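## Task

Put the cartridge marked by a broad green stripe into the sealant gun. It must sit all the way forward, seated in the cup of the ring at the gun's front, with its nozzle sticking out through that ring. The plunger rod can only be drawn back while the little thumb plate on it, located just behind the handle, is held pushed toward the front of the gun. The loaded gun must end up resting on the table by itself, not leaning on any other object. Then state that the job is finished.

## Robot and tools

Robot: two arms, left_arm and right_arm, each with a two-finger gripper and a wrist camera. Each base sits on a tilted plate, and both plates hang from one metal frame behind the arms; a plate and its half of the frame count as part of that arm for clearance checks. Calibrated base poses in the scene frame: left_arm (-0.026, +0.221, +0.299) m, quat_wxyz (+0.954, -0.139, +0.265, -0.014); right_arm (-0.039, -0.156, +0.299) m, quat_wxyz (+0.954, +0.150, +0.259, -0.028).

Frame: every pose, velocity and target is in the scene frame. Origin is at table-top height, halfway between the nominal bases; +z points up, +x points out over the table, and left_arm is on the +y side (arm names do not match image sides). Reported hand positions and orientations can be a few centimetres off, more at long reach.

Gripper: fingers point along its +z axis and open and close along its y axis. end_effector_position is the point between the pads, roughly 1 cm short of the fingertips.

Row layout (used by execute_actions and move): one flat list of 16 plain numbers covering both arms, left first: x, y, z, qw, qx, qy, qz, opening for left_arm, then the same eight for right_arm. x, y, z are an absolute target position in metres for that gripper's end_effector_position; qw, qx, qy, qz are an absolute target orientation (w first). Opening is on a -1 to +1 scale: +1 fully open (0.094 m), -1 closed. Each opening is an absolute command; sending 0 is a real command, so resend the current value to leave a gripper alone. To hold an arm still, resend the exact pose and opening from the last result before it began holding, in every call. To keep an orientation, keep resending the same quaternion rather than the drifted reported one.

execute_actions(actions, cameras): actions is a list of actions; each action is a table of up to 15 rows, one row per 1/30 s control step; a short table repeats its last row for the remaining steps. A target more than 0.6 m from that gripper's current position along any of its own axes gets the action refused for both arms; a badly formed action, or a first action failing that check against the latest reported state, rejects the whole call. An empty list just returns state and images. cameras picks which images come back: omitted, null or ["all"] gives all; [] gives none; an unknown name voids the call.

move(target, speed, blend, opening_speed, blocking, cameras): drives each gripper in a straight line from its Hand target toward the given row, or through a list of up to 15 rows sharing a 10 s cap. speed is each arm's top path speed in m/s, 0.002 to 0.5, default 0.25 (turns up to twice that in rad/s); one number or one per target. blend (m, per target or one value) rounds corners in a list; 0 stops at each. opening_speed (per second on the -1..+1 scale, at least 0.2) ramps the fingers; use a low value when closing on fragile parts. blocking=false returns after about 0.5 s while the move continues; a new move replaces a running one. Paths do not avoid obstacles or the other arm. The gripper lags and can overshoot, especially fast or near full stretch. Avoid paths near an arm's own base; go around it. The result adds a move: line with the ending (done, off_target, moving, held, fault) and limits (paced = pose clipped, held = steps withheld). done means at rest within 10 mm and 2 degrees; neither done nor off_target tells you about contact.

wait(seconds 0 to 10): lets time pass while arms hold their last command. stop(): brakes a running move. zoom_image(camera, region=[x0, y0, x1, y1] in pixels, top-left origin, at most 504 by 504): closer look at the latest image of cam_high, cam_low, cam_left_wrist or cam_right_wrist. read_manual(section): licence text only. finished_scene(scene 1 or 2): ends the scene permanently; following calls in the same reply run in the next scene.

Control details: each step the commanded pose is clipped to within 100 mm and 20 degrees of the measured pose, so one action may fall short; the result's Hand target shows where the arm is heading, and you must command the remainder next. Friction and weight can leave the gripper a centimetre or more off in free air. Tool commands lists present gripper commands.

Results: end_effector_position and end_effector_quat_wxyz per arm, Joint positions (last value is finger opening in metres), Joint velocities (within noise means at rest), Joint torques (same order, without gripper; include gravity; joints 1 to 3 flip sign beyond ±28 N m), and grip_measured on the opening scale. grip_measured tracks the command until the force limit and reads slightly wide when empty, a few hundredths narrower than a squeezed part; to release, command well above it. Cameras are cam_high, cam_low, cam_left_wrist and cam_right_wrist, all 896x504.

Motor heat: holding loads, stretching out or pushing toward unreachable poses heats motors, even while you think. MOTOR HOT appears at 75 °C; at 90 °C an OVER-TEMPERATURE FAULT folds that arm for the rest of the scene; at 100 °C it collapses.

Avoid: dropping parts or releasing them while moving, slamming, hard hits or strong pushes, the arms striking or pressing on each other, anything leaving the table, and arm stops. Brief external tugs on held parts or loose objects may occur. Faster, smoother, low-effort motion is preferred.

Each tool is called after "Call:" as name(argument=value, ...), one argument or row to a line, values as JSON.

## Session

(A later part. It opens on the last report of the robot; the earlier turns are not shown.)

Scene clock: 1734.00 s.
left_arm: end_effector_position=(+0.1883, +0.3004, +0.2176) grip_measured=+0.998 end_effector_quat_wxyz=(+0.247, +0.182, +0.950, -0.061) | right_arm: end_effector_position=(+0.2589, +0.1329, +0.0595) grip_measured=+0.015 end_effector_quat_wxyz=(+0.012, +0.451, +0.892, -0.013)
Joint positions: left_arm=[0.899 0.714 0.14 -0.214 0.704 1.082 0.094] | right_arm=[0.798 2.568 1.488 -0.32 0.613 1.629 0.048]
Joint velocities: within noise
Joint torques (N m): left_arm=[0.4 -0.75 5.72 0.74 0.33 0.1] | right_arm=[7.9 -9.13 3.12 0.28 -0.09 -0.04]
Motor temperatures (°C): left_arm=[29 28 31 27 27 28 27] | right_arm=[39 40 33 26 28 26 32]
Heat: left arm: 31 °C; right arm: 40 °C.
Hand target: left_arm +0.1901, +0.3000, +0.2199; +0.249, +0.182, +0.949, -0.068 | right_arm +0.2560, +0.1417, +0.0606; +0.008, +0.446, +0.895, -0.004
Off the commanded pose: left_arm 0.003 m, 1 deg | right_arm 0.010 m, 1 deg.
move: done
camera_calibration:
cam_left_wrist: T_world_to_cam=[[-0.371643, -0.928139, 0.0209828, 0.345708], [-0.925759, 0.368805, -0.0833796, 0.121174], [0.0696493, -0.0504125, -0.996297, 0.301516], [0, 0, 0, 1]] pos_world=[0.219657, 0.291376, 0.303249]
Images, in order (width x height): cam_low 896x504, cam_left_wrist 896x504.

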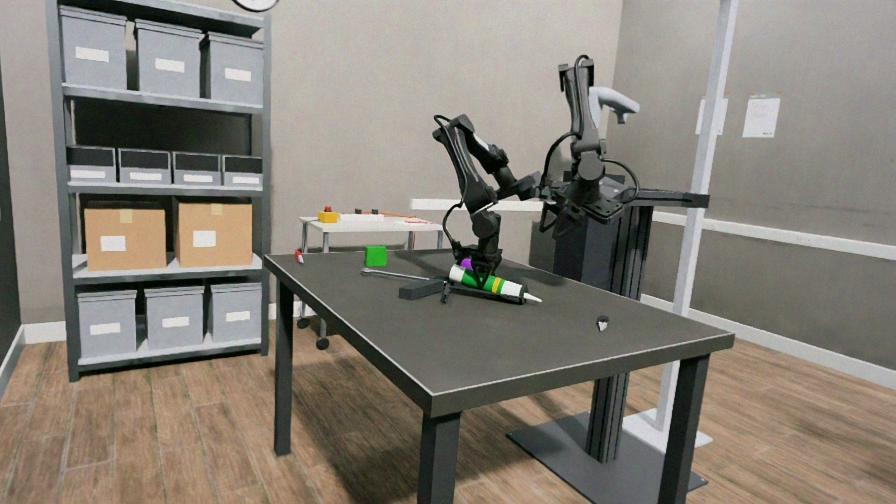

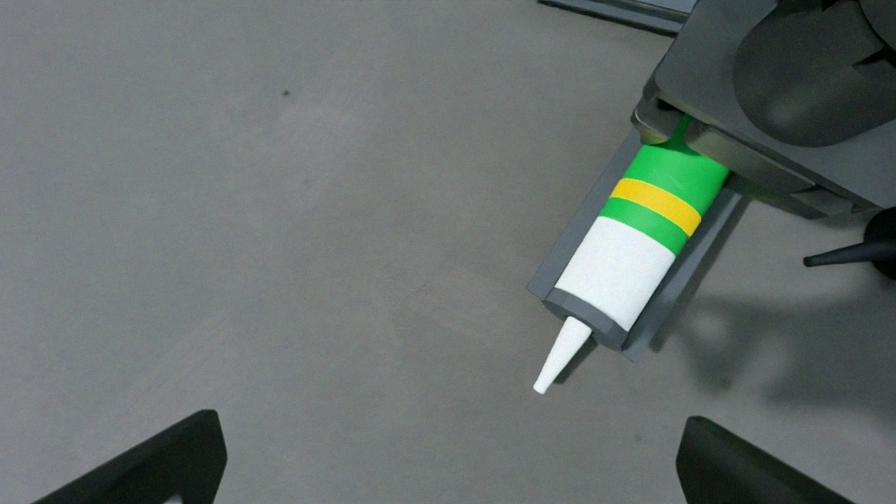

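Call:
execute_actions(
  actions=[],
  cameras=["cam_high","cam_right_wrist","cam_low"],
)

Call:
zoom_image(
  camera="cam_high",
  region=[350, 220, 530, 320],
)

Call:
zoom_image(
  camera="cam_low",
  region=[430, 240, 550, 310],
)

Scene clock: 1779.37 s.
left_arm: end_effector_position=(+0.1883, +0.3004, +0.2176) grip_measured=+0.998 end_effector_quat_wxyz=(+0.247, +0.182, +0.950, -0.061) | right_arm: end_effector_position=(+0.2589, +0.1330, +0.0595) grip_measured=+0.015 end_effector_quat_wxyz=(+0.011, +0.450, +0.893, -0.013)
Joint positions: left_arm=[0.899 0.714 0.14 -0.214 0.704 1.082 0.094] | right_arm=[0.798 2.568 1.488 -0.32 0.612 1.628 0.048]
Joint velocities: within noise
Joint torques (N m): left_arm=[0.36 -0.57 5.78 0.75 0.34 0.06] | right_arm=[7.91 -9.06 3.12 0.28 -0.11 -0.02]
Motor temperatures (°C): left_arm=[29 28 31 27 27 28 27] | right_arm=[38 42 32 26 28 26 32]
Heat: left arm: 31 °C; right arm: 42 °C.
Hand target: left_arm +0.1901, +0.3000, +0.2199; +0.249, +0.182, +0.949, -0.068 | right_arm +0.2560, +0.1417, +0.0606; +0.008, +0.446, +0.895, -0.004
Tool commands: left_gripper/opening=+1.0 right_gripper/opening=-0.3
Off the commanded pose: left_arm 0.003 m, 1 deg | right_arm 0.009 m, 1 deg.
camera_calibration:
cam_right_wrist: T_world_to_cam=[[-0.809003, -0.587617, 0.0148534, 0.286641], [-0.534003, 0.745281, 0.399246, 0.0533781], [-0.245674, 0.31506, -0.916723, 0.163463], [0, 0, 0, 1]] pos_world=[0.300556, 0.077153, 0.124282]
Images, in order (width x height): cam_high 896x504, cam_low 896x504, cam_right_wrist 896x504.

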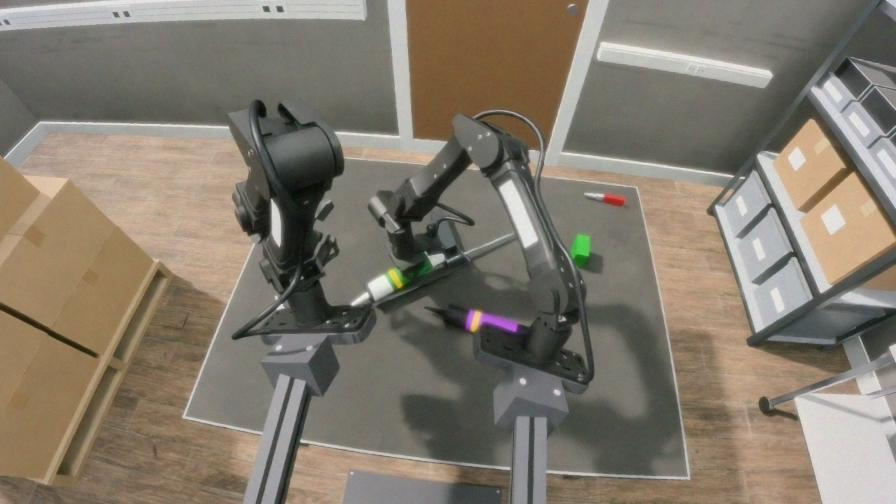

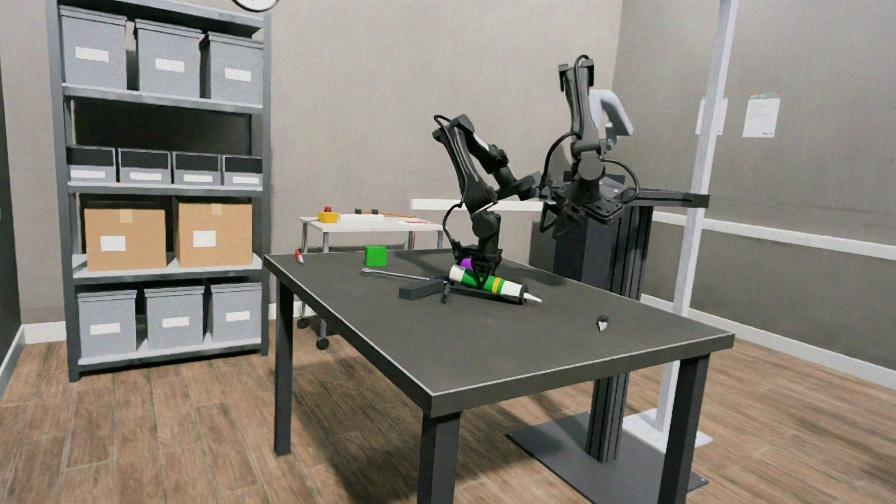

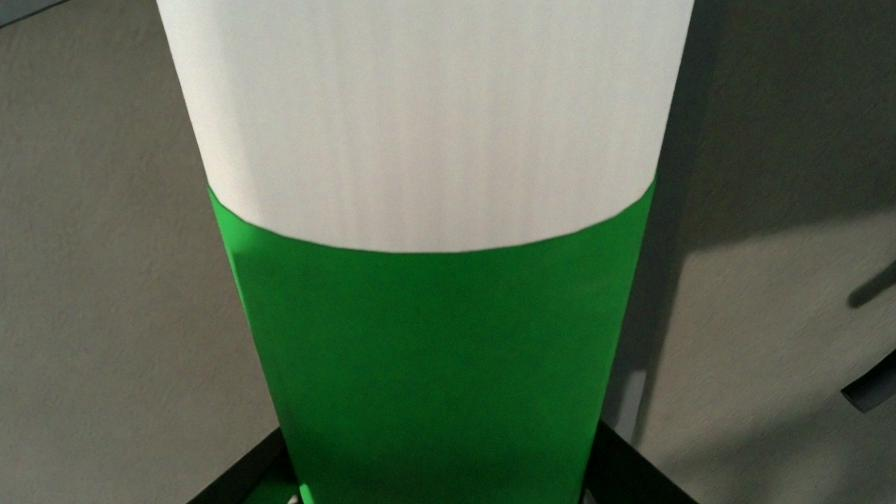

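Scaled by 2.800.

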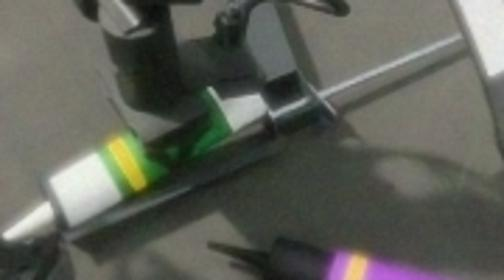

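Scaled by 4.200.

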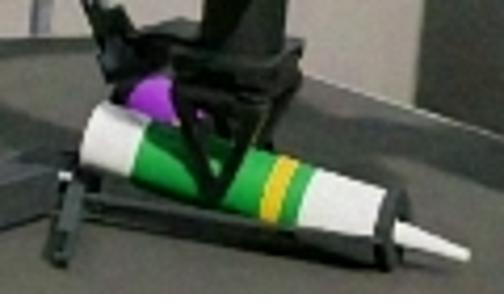

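Call:
zoom_image(
  camera="cam_high",
  region=[420, 235, 480, 275],
)

Scaled by 8.400.

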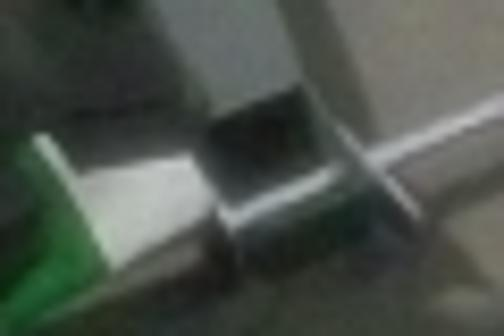

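Call:
move(
  target=[0.19, 0.30, 0.22, 0.2447, 0.1794, 0.9330, -0.0670, 1, 0.2556, 0.1424, 0.0545, -0.0156, 0.4461, 0.8948, 0.0078, -0.3],
  speed=0.03,
  cameras=["cam_low","cam_left_wrist","cam_high"],
)

Call:
zoom_image(
  camera="cam_low",
  region=[430, 240, 550, 310],
)

Call:
zoom_image(
  camera="cam_low",
  region=[435, 255, 495, 310],
)

Call:
zoom_image(
  camera="cam_high",
  region=[420, 235, 480, 275],
)

Call:
zoom_image(
  camera="cam_left_wrist",
  region=[520, 180, 760, 390],
)

Scene clock: 1796.90 s.
left_arm: end_effector_position=(+0.1883, +0.3004, +0.2176) grip_measured=+0.998 end_effector_quat_wxyz=(+0.247, +0.182, +0.950, -0.061) | right_arm: end_effector_position=(+0.2594, +0.1341, +0.0542) grip_measured=+0.015 end_effector_quat_wxyz=(-0.010, +0.453, +0.892, -0.003)
Joint positions: left_arm=[0.899 0.714 0.14 -0.214 0.704 1.082 0.094] | right_arm=[0.775 2.568 1.488 -0.305 0.561 1.606 0.048]
Joint velocities: within noise
Joint torques (N m): left_arm=[0.38 -0.69 5.72 0.76 0.36 0.08] | right_arm=[7.71 -9.25 2.21 0.38 -0.18 -0.11]
Motor temperatures (°C): left_arm=[29 28 31 27 27 28 27] | right_arm=[38 42 32 26 28 26 32]
Heat: left arm: 31 °C; right arm: 42 °C.
Hand target: left_arm +0.1901, +0.3000, +0.2199; +0.249, +0.182, +0.949, -0.068 | right_arm +0.2555, +0.1423, +0.0546; -0.016, +0.446, +0.895, +0.008
Off the commanded pose: left_arm 0.003 m, 1 deg | right_arm 0.009 m, 2 deg.
move: done
camera_calibration:
cam_left_wrist: T_world_to_cam=[[-0.371643, -0.928139, 0.0209828, 0.345708], [-0.925759, 0.368805, -0.0833796, 0.121174], [0.0696493, -0.0504125, -0.996297, 0.301516], [0, 0, 0, 1]] pos_world=[0.219657, 0.291376, 0.303249]
Images, in order (width x height): cam_high 896x504, cam_low 896x504, cam_left_wrist 896x504.

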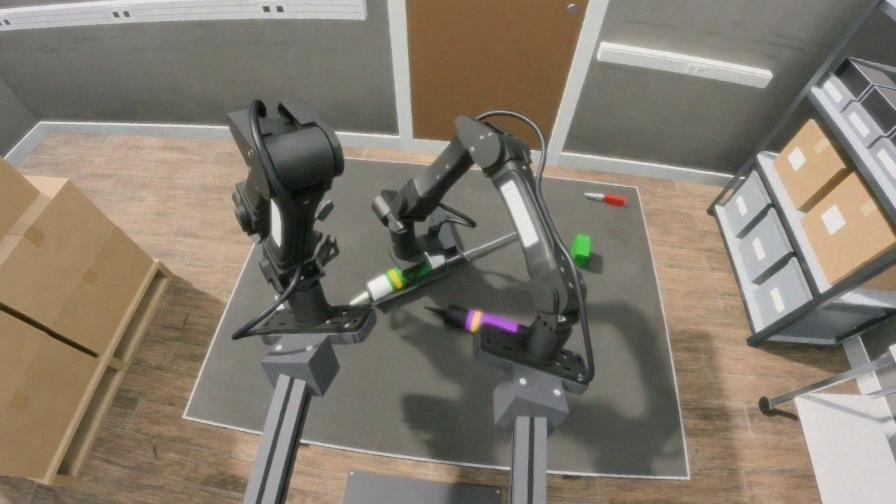

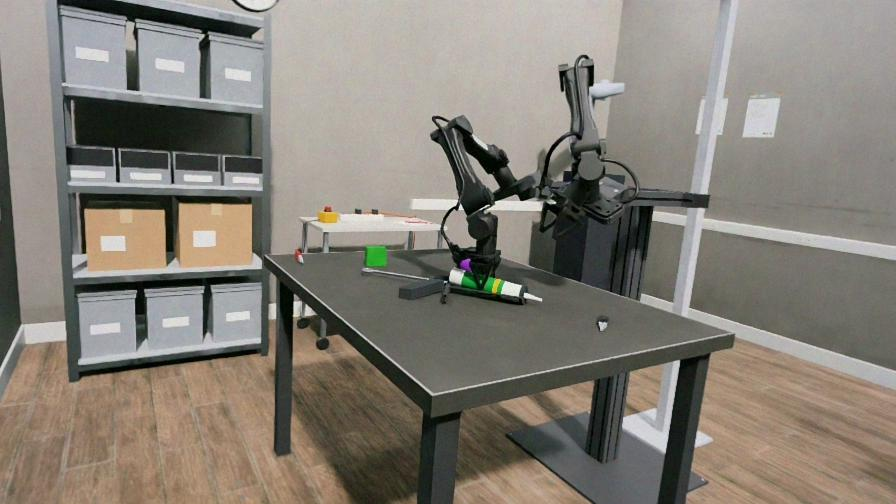

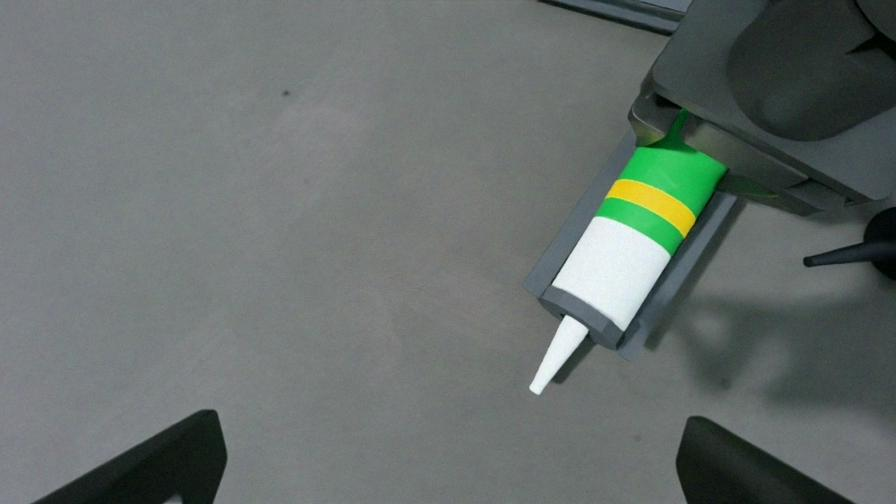

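Scaled by 4.200.

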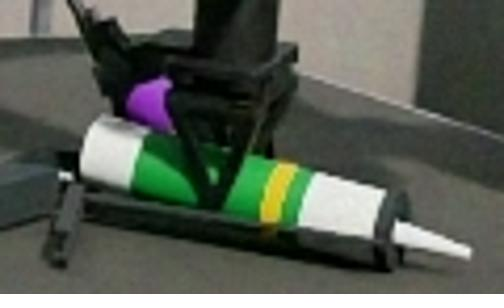

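Scaled by 8.400.

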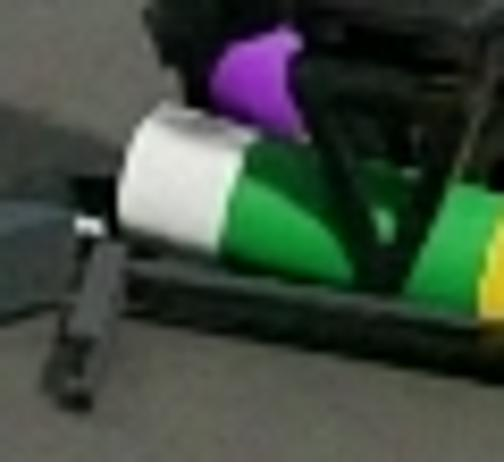

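Scaled by 8.400.

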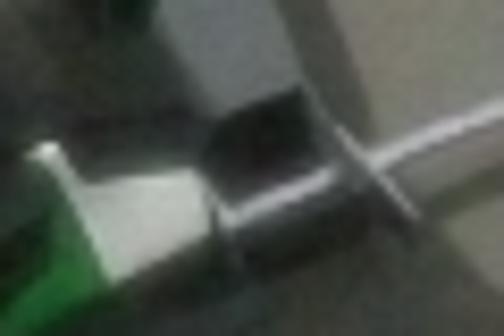

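Scaled by 2.100.

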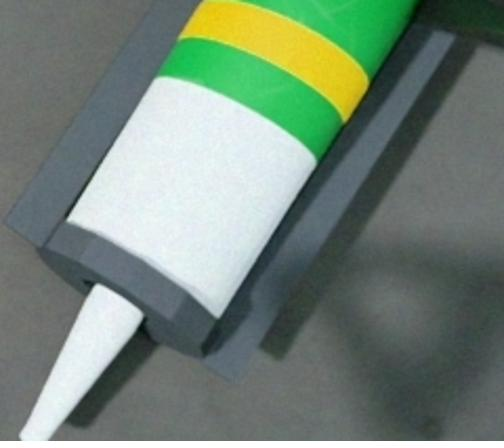

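Call:
move(
  target=[0.19, 0.30, 0.22, 0.2447, 0.1794, 0.9330, -0.0670, 1, 0.2560, 0.1420, 0.0500, -0.0350, 0.4458, 0.8942, 0.0175, -0.3],
  speed=0.03,
  cameras=["cam_low","cam_left_wrist","cam_high"],
)

Call:
zoom_image(
  camera="cam_low",
  region=[430, 240, 550, 310],
)

Call:
zoom_image(
  camera="cam_low",
  region=[435, 255, 495, 310],
)

Call:
zoom_image(
  camera="cam_left_wrist",
  region=[520, 180, 760, 390],
)

Scene clock: 1812.63 s.
left_arm: end_effector_position=(+0.1883, +0.3004, +0.2176) grip_measured=+0.998 end_effector_quat_wxyz=(+0.247, +0.182, +0.950, -0.061) | right_arm: end_effector_position=(+0.2598, +0.1342, +0.0494) grip_measured=+0.015 end_effector_quat_wxyz=(-0.030, +0.456, +0.889, +0.006)
Joint positions: left_arm=[0.899 0.714 0.14 -0.214 0.704 1.082 0.094] | right_arm=[0.753 2.568 1.488 -0.294 0.513 1.589 0.048]
Joint velocities: within noise
Joint torques (N m): left_arm=[0.36 -0.64 5.74 0.74 0.33 0.07] | right_arm=[7.62 -9.43 1.66 0.47 -0.22 -0.21]
Motor temperatures (°C): left_arm=[29 28 31 27 27 28 27] | right_arm=[38 42 32 26 28 26 32]
Heat: left arm: 31 °C; right arm: 42 °C.
Hand target: left_arm +0.1901, +0.3000, +0.2199; +0.249, +0.182, +0.949, -0.068 | right_arm +0.2559, +0.1419, +0.0501; -0.035, +0.446, +0.894, +0.017
Off the commanded pose: left_arm 0.003 m, 1 deg | right_arm 0.009 m, 2 deg.
move: done
camera_calibration:
cam_left_wrist: T_world_to_cam=[[-0.371643, -0.928139, 0.0209828, 0.345708], [-0.925759, 0.368805, -0.0833796, 0.121174], [0.0696493, -0.0504125, -0.996297, 0.301516], [0, 0, 0, 1]] pos_world=[0.219657, 0.291376, 0.303249]
Images, in order (width x height): cam_high 896x504, cam_low 896x504, cam_left_wrist 896x504.

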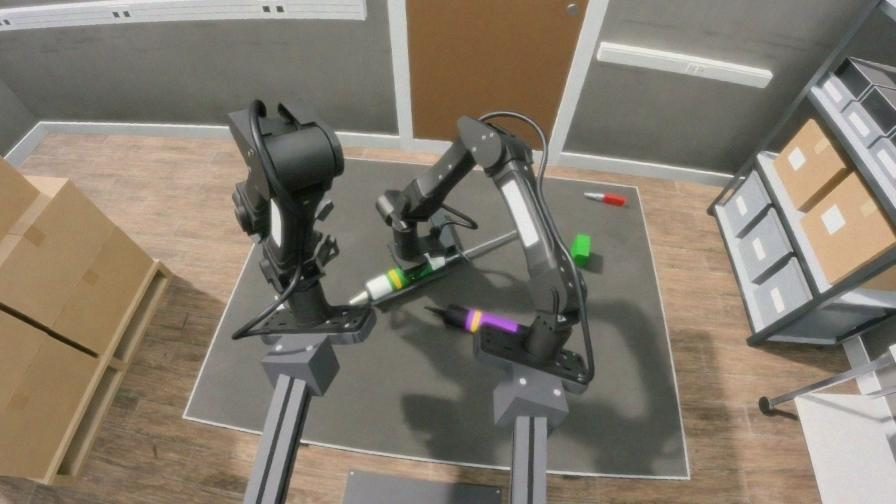

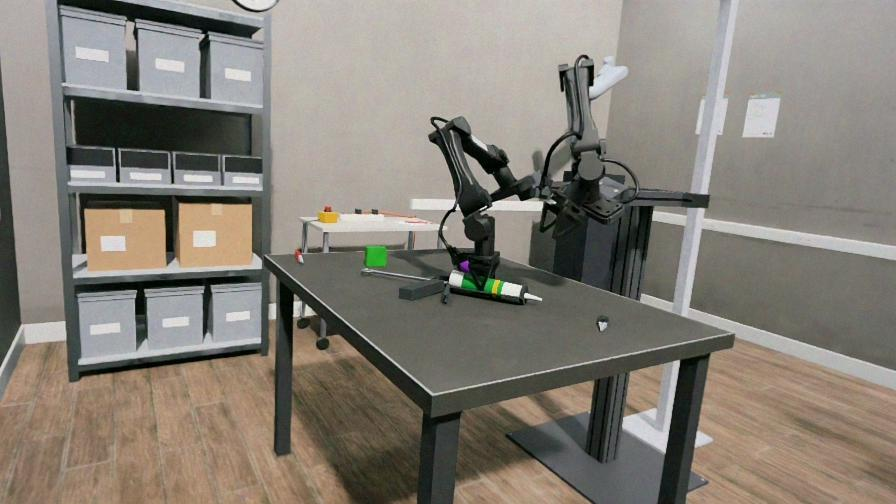

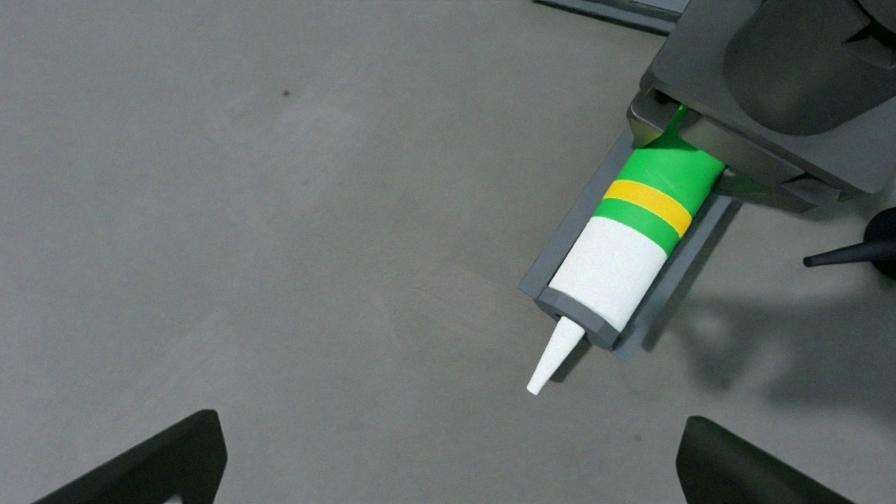

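Scaled by 4.200.

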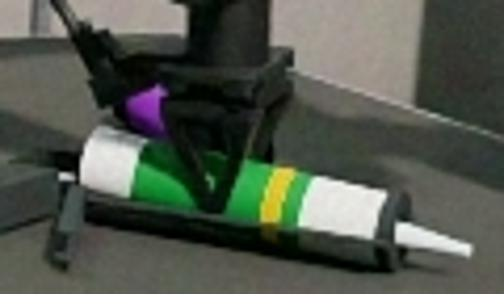

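Scaled by 8.400.

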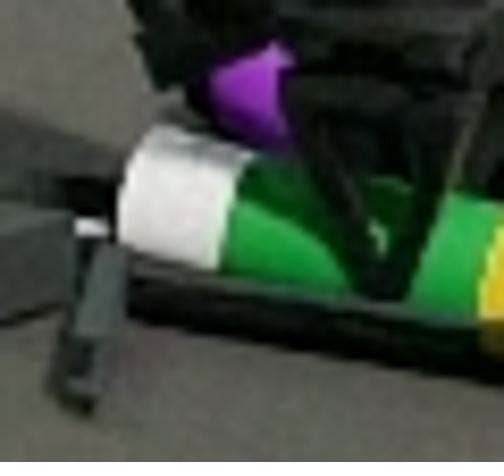

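Scaled by 2.100.

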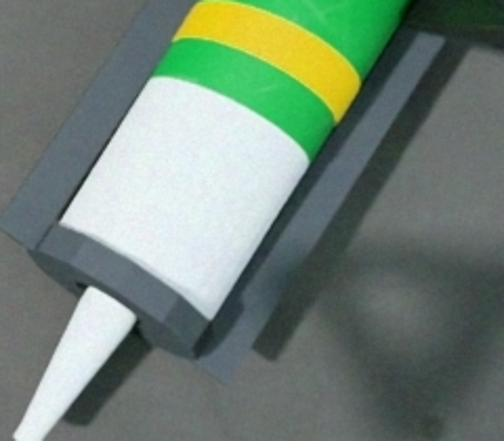

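Call:
move(
  target=[0.19, 0.30, 0.22, 0.2447, 0.1794, 0.9330, -0.0670, 1, 0.2560, 0.1420, 0.0470, -0.0466, 0.4455, 0.8938, 0.0233, -0.3],
  speed=0.03,
  cameras=["cam_low","cam_left_wrist","cam_high"],
)

Call:
zoom_image(
  camera="cam_low",
  region=[430, 240, 550, 310],
)

Call:
zoom_image(
  camera="cam_low",
  region=[435, 255, 495, 310],
)

Call:
zoom_image(
  camera="cam_left_wrist",
  region=[520, 180, 760, 390],
)

Scene clock: 1831.93 s.
left_arm: end_effector_position=(+0.1883, +0.3004, +0.2176) grip_measured=+0.998 end_effector_quat_wxyz=(+0.247, +0.182, +0.950, -0.061) | right_arm: end_effector_position=(+0.2598, +0.1342, +0.0475) grip_measured=+0.015 end_effector_quat_wxyz=(-0.036, +0.455, +0.890, +0.010)
Joint positions: left_arm=[0.899 0.714 0.14 -0.214 0.704 1.082 0.094] | right_arm=[0.746 2.568 1.484 -0.284 0.498 1.577 0.048]
Joint velocities: within noise
Joint torques (N m): left_arm=[0.44 -0.68 5.81 0.76 0.35 0.07] | right_arm=[7.13 -9.35 1.73 0.39 -0.36 -0.27]
Motor temperatures (°C): left_arm=[29 28 31 27 27 28 27] | right_arm=[38 43 32 26 28 26 32]
Heat: left arm: 31 °C; right arm: 43 °C.
Hand target: left_arm +0.1901, +0.3000, +0.2199; +0.249, +0.182, +0.949, -0.068 | right_arm +0.2560, +0.1419, +0.0472; -0.046, +0.446, +0.894, +0.023
Off the commanded pose: left_arm 0.003 m, 1 deg | right_arm 0.009 m, 2 deg.
move: done
camera_calibration:
cam_left_wrist: T_world_to_cam=[[-0.371643, -0.928139, 0.0209828, 0.345708], [-0.925759, 0.368805, -0.0833796, 0.121174], [0.0696493, -0.0504125, -0.996297, 0.301516], [0, 0, 0, 1]] pos_world=[0.219657, 0.291376, 0.303249]
Images, in order (width x height): cam_high 896x504, cam_low 896x504, cam_left_wrist 896x504.

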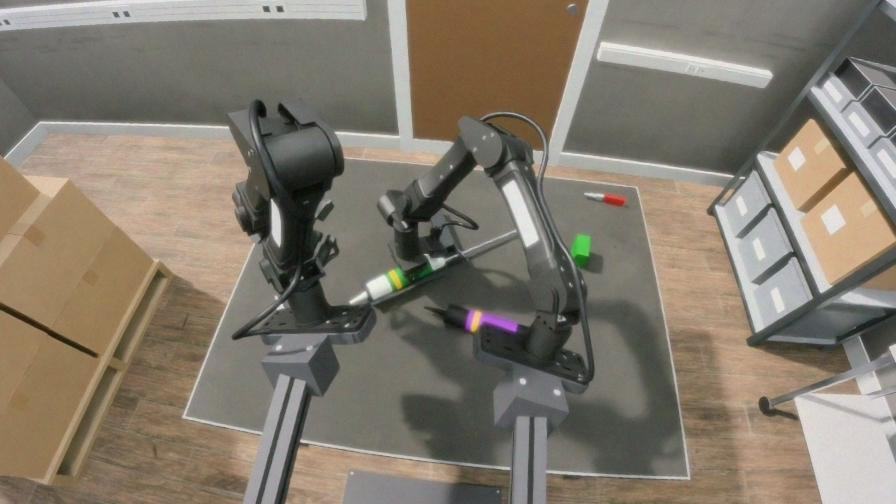

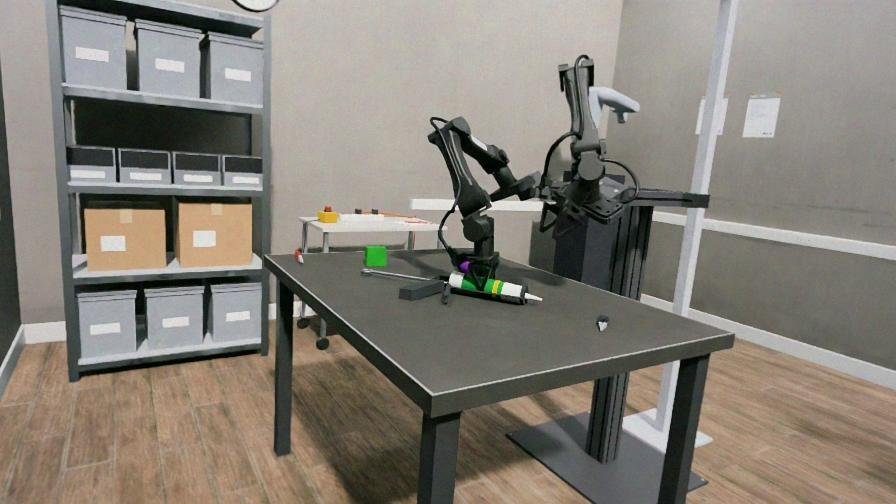

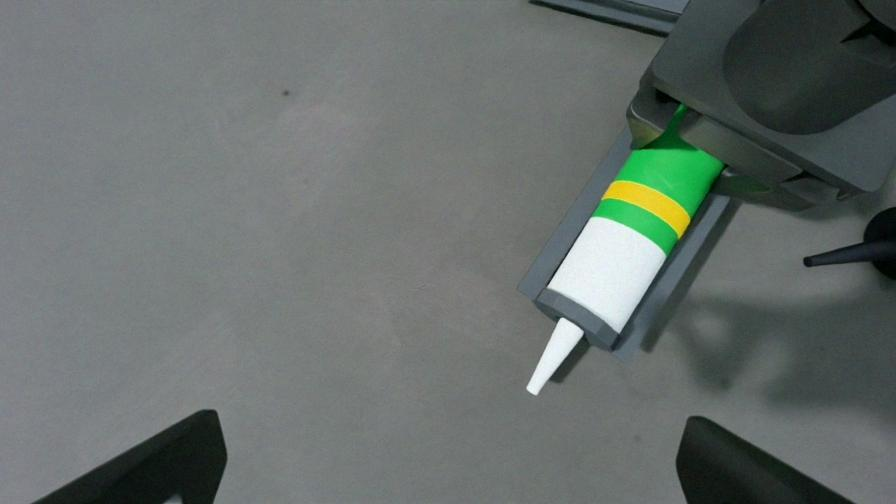

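Scaled by 4.200.

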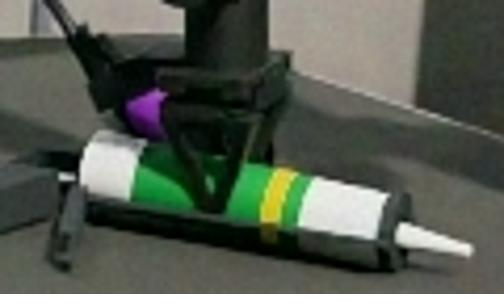

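Scaled by 8.400.

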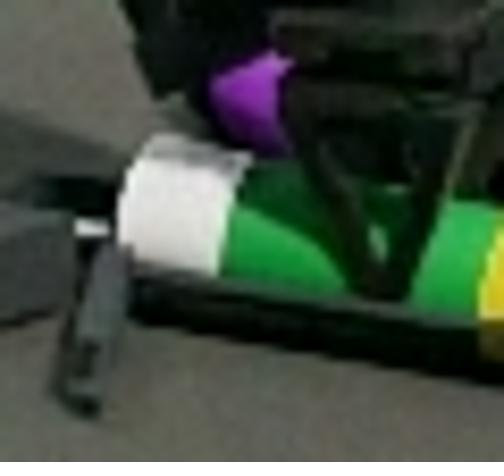

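Scaled by 2.100.

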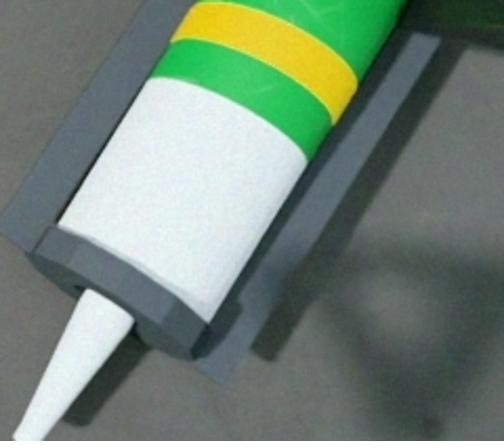

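Call:
move(
  target=[0.19, 0.30, 0.22, 0.2447, 0.1794, 0.9330, -0.0670, 1, 0.2560, 0.1420, 0.0430, -0.0544, 0.4453, 0.8933, 0.0272, -0.3],
  speed=0.03,
  cameras=["cam_low","cam_left_wrist","cam_high"],
)

Call:
zoom_image(
  camera="cam_low",
  region=[430, 240, 550, 310],
)

Call:
zoom_image(
  camera="cam_low",
  region=[435, 255, 495, 310],
)

Call:
zoom_image(
  camera="cam_left_wrist",
  region=[520, 180, 760, 390],
)

Scene clock: 1852.90 s.
left_arm: end_effector_position=(+0.1883, +0.3004, +0.2176) grip_measured=+0.998 end_effector_quat_wxyz=(+0.247, +0.182, +0.950, -0.061) | right_arm: end_effector_position=(+0.2597, +0.1346, +0.0470) grip_measured=+0.015 end_effector_quat_wxyz=(-0.039, +0.453, +0.891, +0.011)
Joint positions: left_arm=[0.899 0.714 0.14 -0.214 0.704 1.082 0.094] | right_arm=[0.743 2.568 1.484 -0.283 0.49 1.57 0.048]
Joint velocities: within noise
Joint torques (N m): left_arm=[0.42 -0.69 5.75 0.77 0.34 0.09] | right_arm=[6.42 -8.99 2.03 0.53 -0.51 -0.3]
Motor temperatures (°C): left_arm=[29 28 31 27 27 28 27] | right_arm=[38 43 32 27 28 26 32]
Heat: left arm: 31 °C; right arm: 43 °C.
Hand target: left_arm +0.1901, +0.3000, +0.2199; +0.249, +0.182, +0.949, -0.068 | right_arm +0.2560, +0.1418, +0.0433; -0.054, +0.445, +0.893, +0.027
Off the commanded pose: left_arm 0.003 m, 1 deg | right_arm 0.009 m, 3 deg.
move: off_target (right_arm)
camera_calibration:
cam_left_wrist: T_world_to_cam=[[-0.371643, -0.928139, 0.0209828, 0.345708], [-0.925759, 0.368805, -0.0833796, 0.121174], [0.0696493, -0.0504125, -0.996297, 0.301516], [0, 0, 0, 1]] pos_world=[0.219657, 0.291376, 0.303249]
Images, in order (width x height): cam_high 896x504, cam_low 896x504, cam_left_wrist 896x504.

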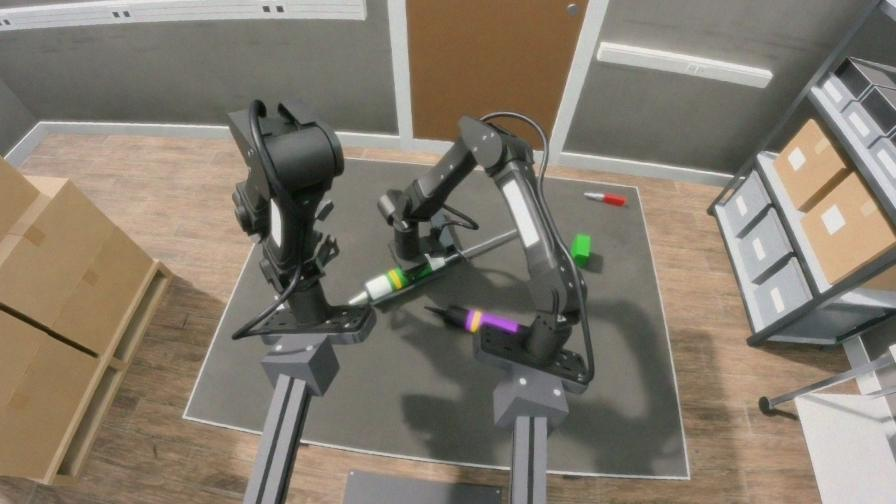

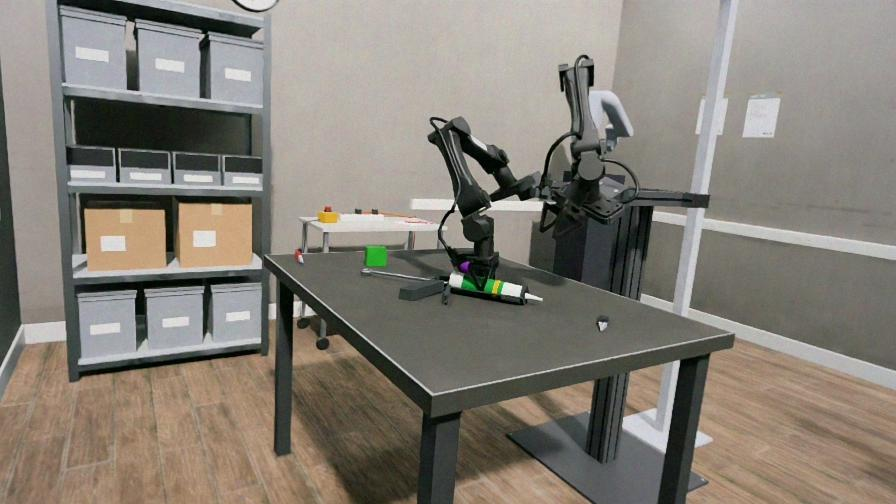

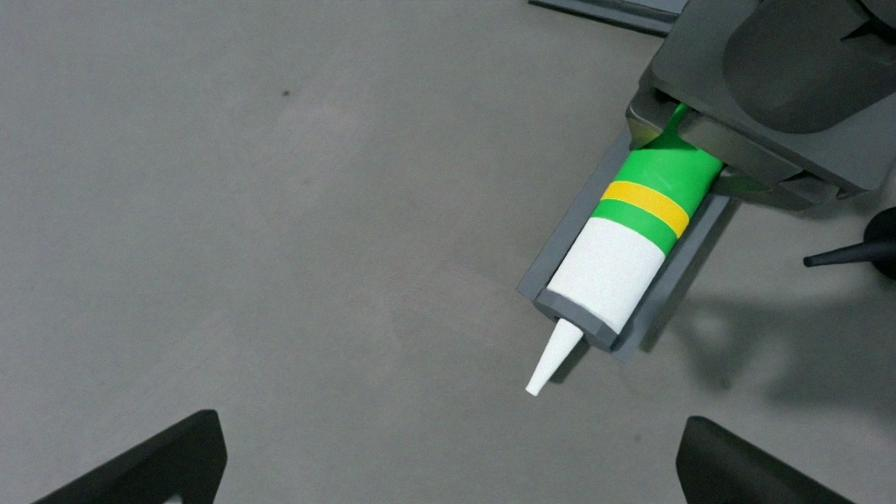

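Scaled by 4.200.

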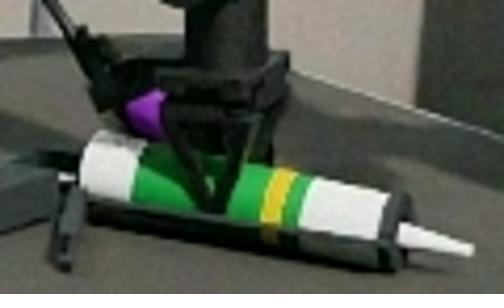

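Scaled by 8.400.

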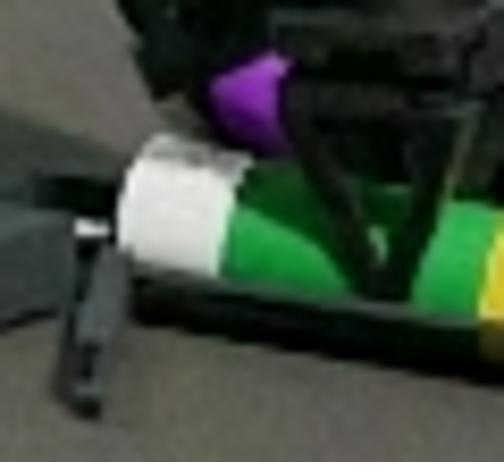

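Scaled by 2.100.

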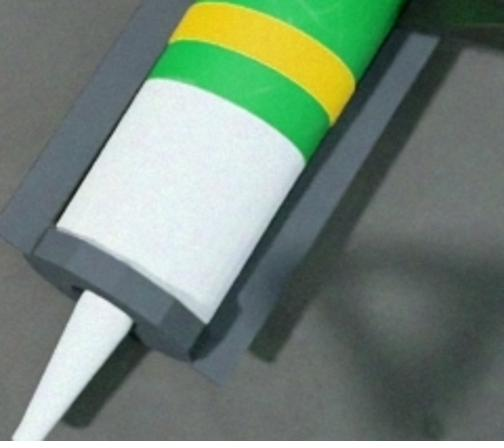

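Call:
move(
  target=[
    [0.19, 0.30, 0.22, 0.2447, 0.1794, 0.9330, -0.0670, 1, 0.2585, 0.1385, 0.0480, -0.0466, 0.4455, 0.8938, 0.0233, -0.3],
    [0.19, 0.30, 0.22, 0.2447, 0.1794, 0.9330, -0.0670, 1, 0.2585, 0.1385, 0.0480, -0.0466, 0.4455, 0.8938, 0.0233, 0.2],
  ],
  speed=0.03,
  opening_speed=0.2,
  cameras=["cam_low","cam_left_wrist","cam_high"],
)

Call:
zoom_image(
  camera="cam_low",
  region=[430, 240, 550, 310],
)

Call:
zoom_image(
  camera="cam_low",
  region=[435, 255, 495, 310],
)

Call:
zoom_image(
  camera="cam_left_wrist",
  region=[520, 180, 760, 390],
)

Scene clock: 1865.17 s.
left_arm: end_effector_position=(+0.1883, +0.3004, +0.2176) grip_measured=+0.998 end_effector_quat_wxyz=(+0.247, +0.182, +0.950, -0.061) | right_arm: end_effector_position=(+0.2593, +0.1381, +0.0472) grip_measured=+0.198 end_effector_quat_wxyz=(-0.044, +0.447, +0.893, +0.019)
Joint positions: left_arm=[0.899 0.714 0.14 -0.214 0.704 1.082 0.094] | right_arm=[0.743 2.568 1.483 -0.273 0.474 1.552 0.056]
Joint velocities: within noise
Joint torques (N m): left_arm=[0.46 -0.59 5.7 0.76 0.37 0.08] | right_arm=[6.74 -10.24 1.25 0.36 -0.2 -0.05]
Motor temperatures (°C): left_arm=[29 28 31 27 27 28 27] | right_arm=[38 43 32 27 28 26 32]
Heat: left arm: 31 °C; right arm: 43 °C.
Hand target: left_arm +0.1901, +0.3000, +0.2199; +0.249, +0.182, +0.949, -0.068 | right_arm +0.2585, +0.1384, +0.0480; -0.047, +0.445, +0.894, +0.023
Off the commanded pose: left_arm 0.003 m, 1 deg | right_arm 0.001 m, 1 deg.
move: done
camera_calibration:
cam_left_wrist: T_world_to_cam=[[-0.371643, -0.928139, 0.0209828, 0.345708], [-0.925759, 0.368805, -0.0833796, 0.121174], [0.0696493, -0.0504125, -0.996297, 0.301516], [0, 0, 0, 1]] pos_world=[0.219657, 0.291376, 0.303249]
Images, in order (width x height): cam_high 896x504, cam_low 896x504, cam_left_wrist 896x504.

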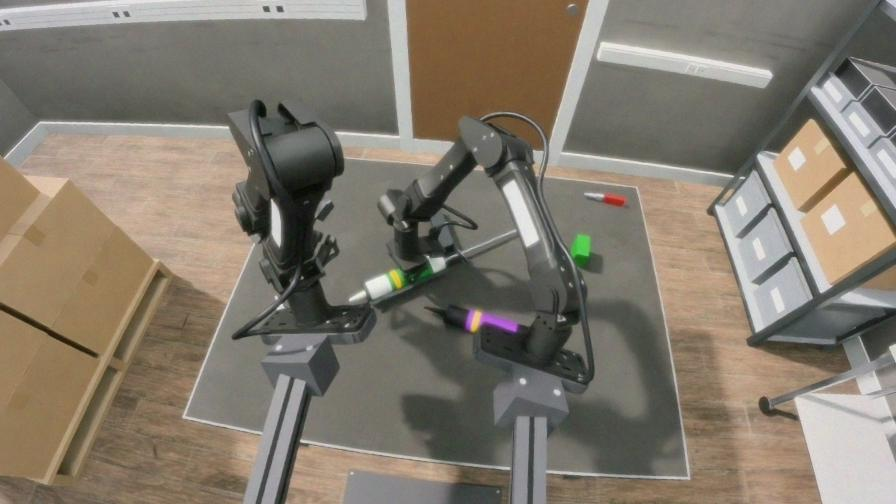

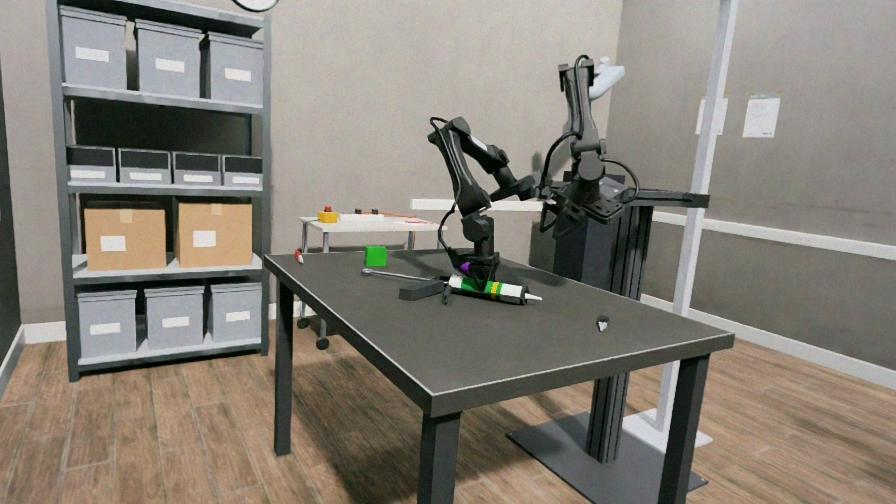

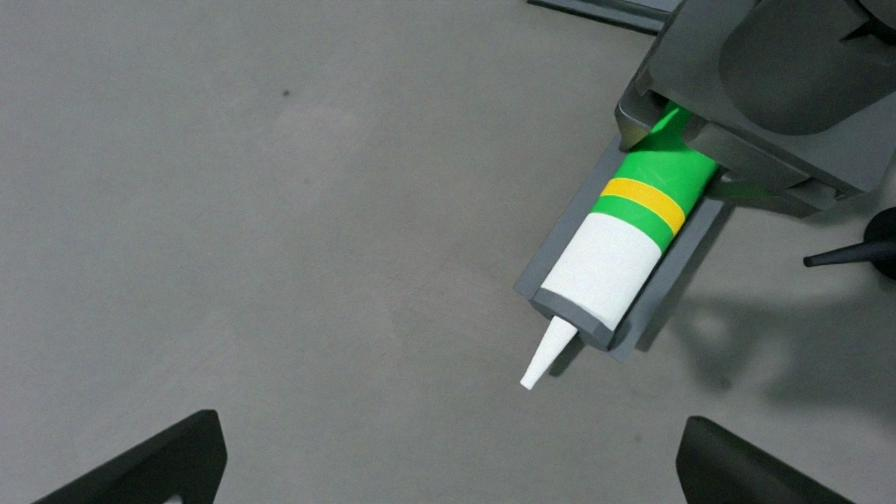

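Scaled by 4.200.

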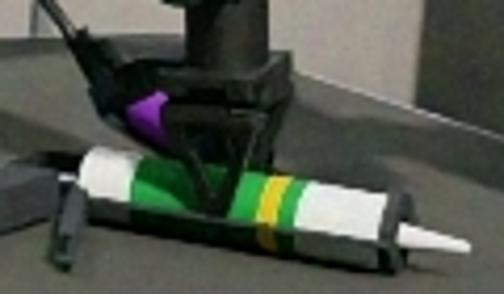

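Scaled by 8.400.

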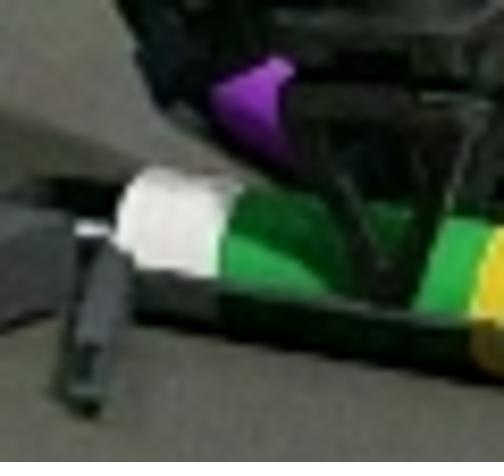

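Scaled by 2.100.

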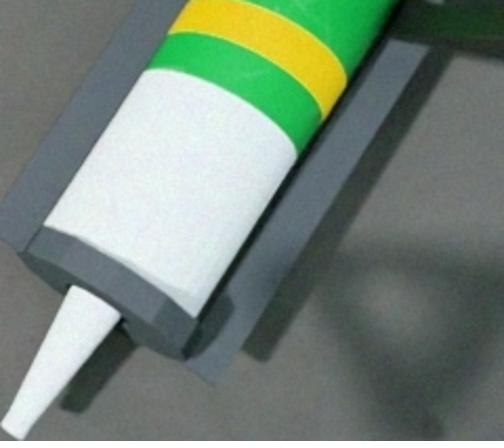

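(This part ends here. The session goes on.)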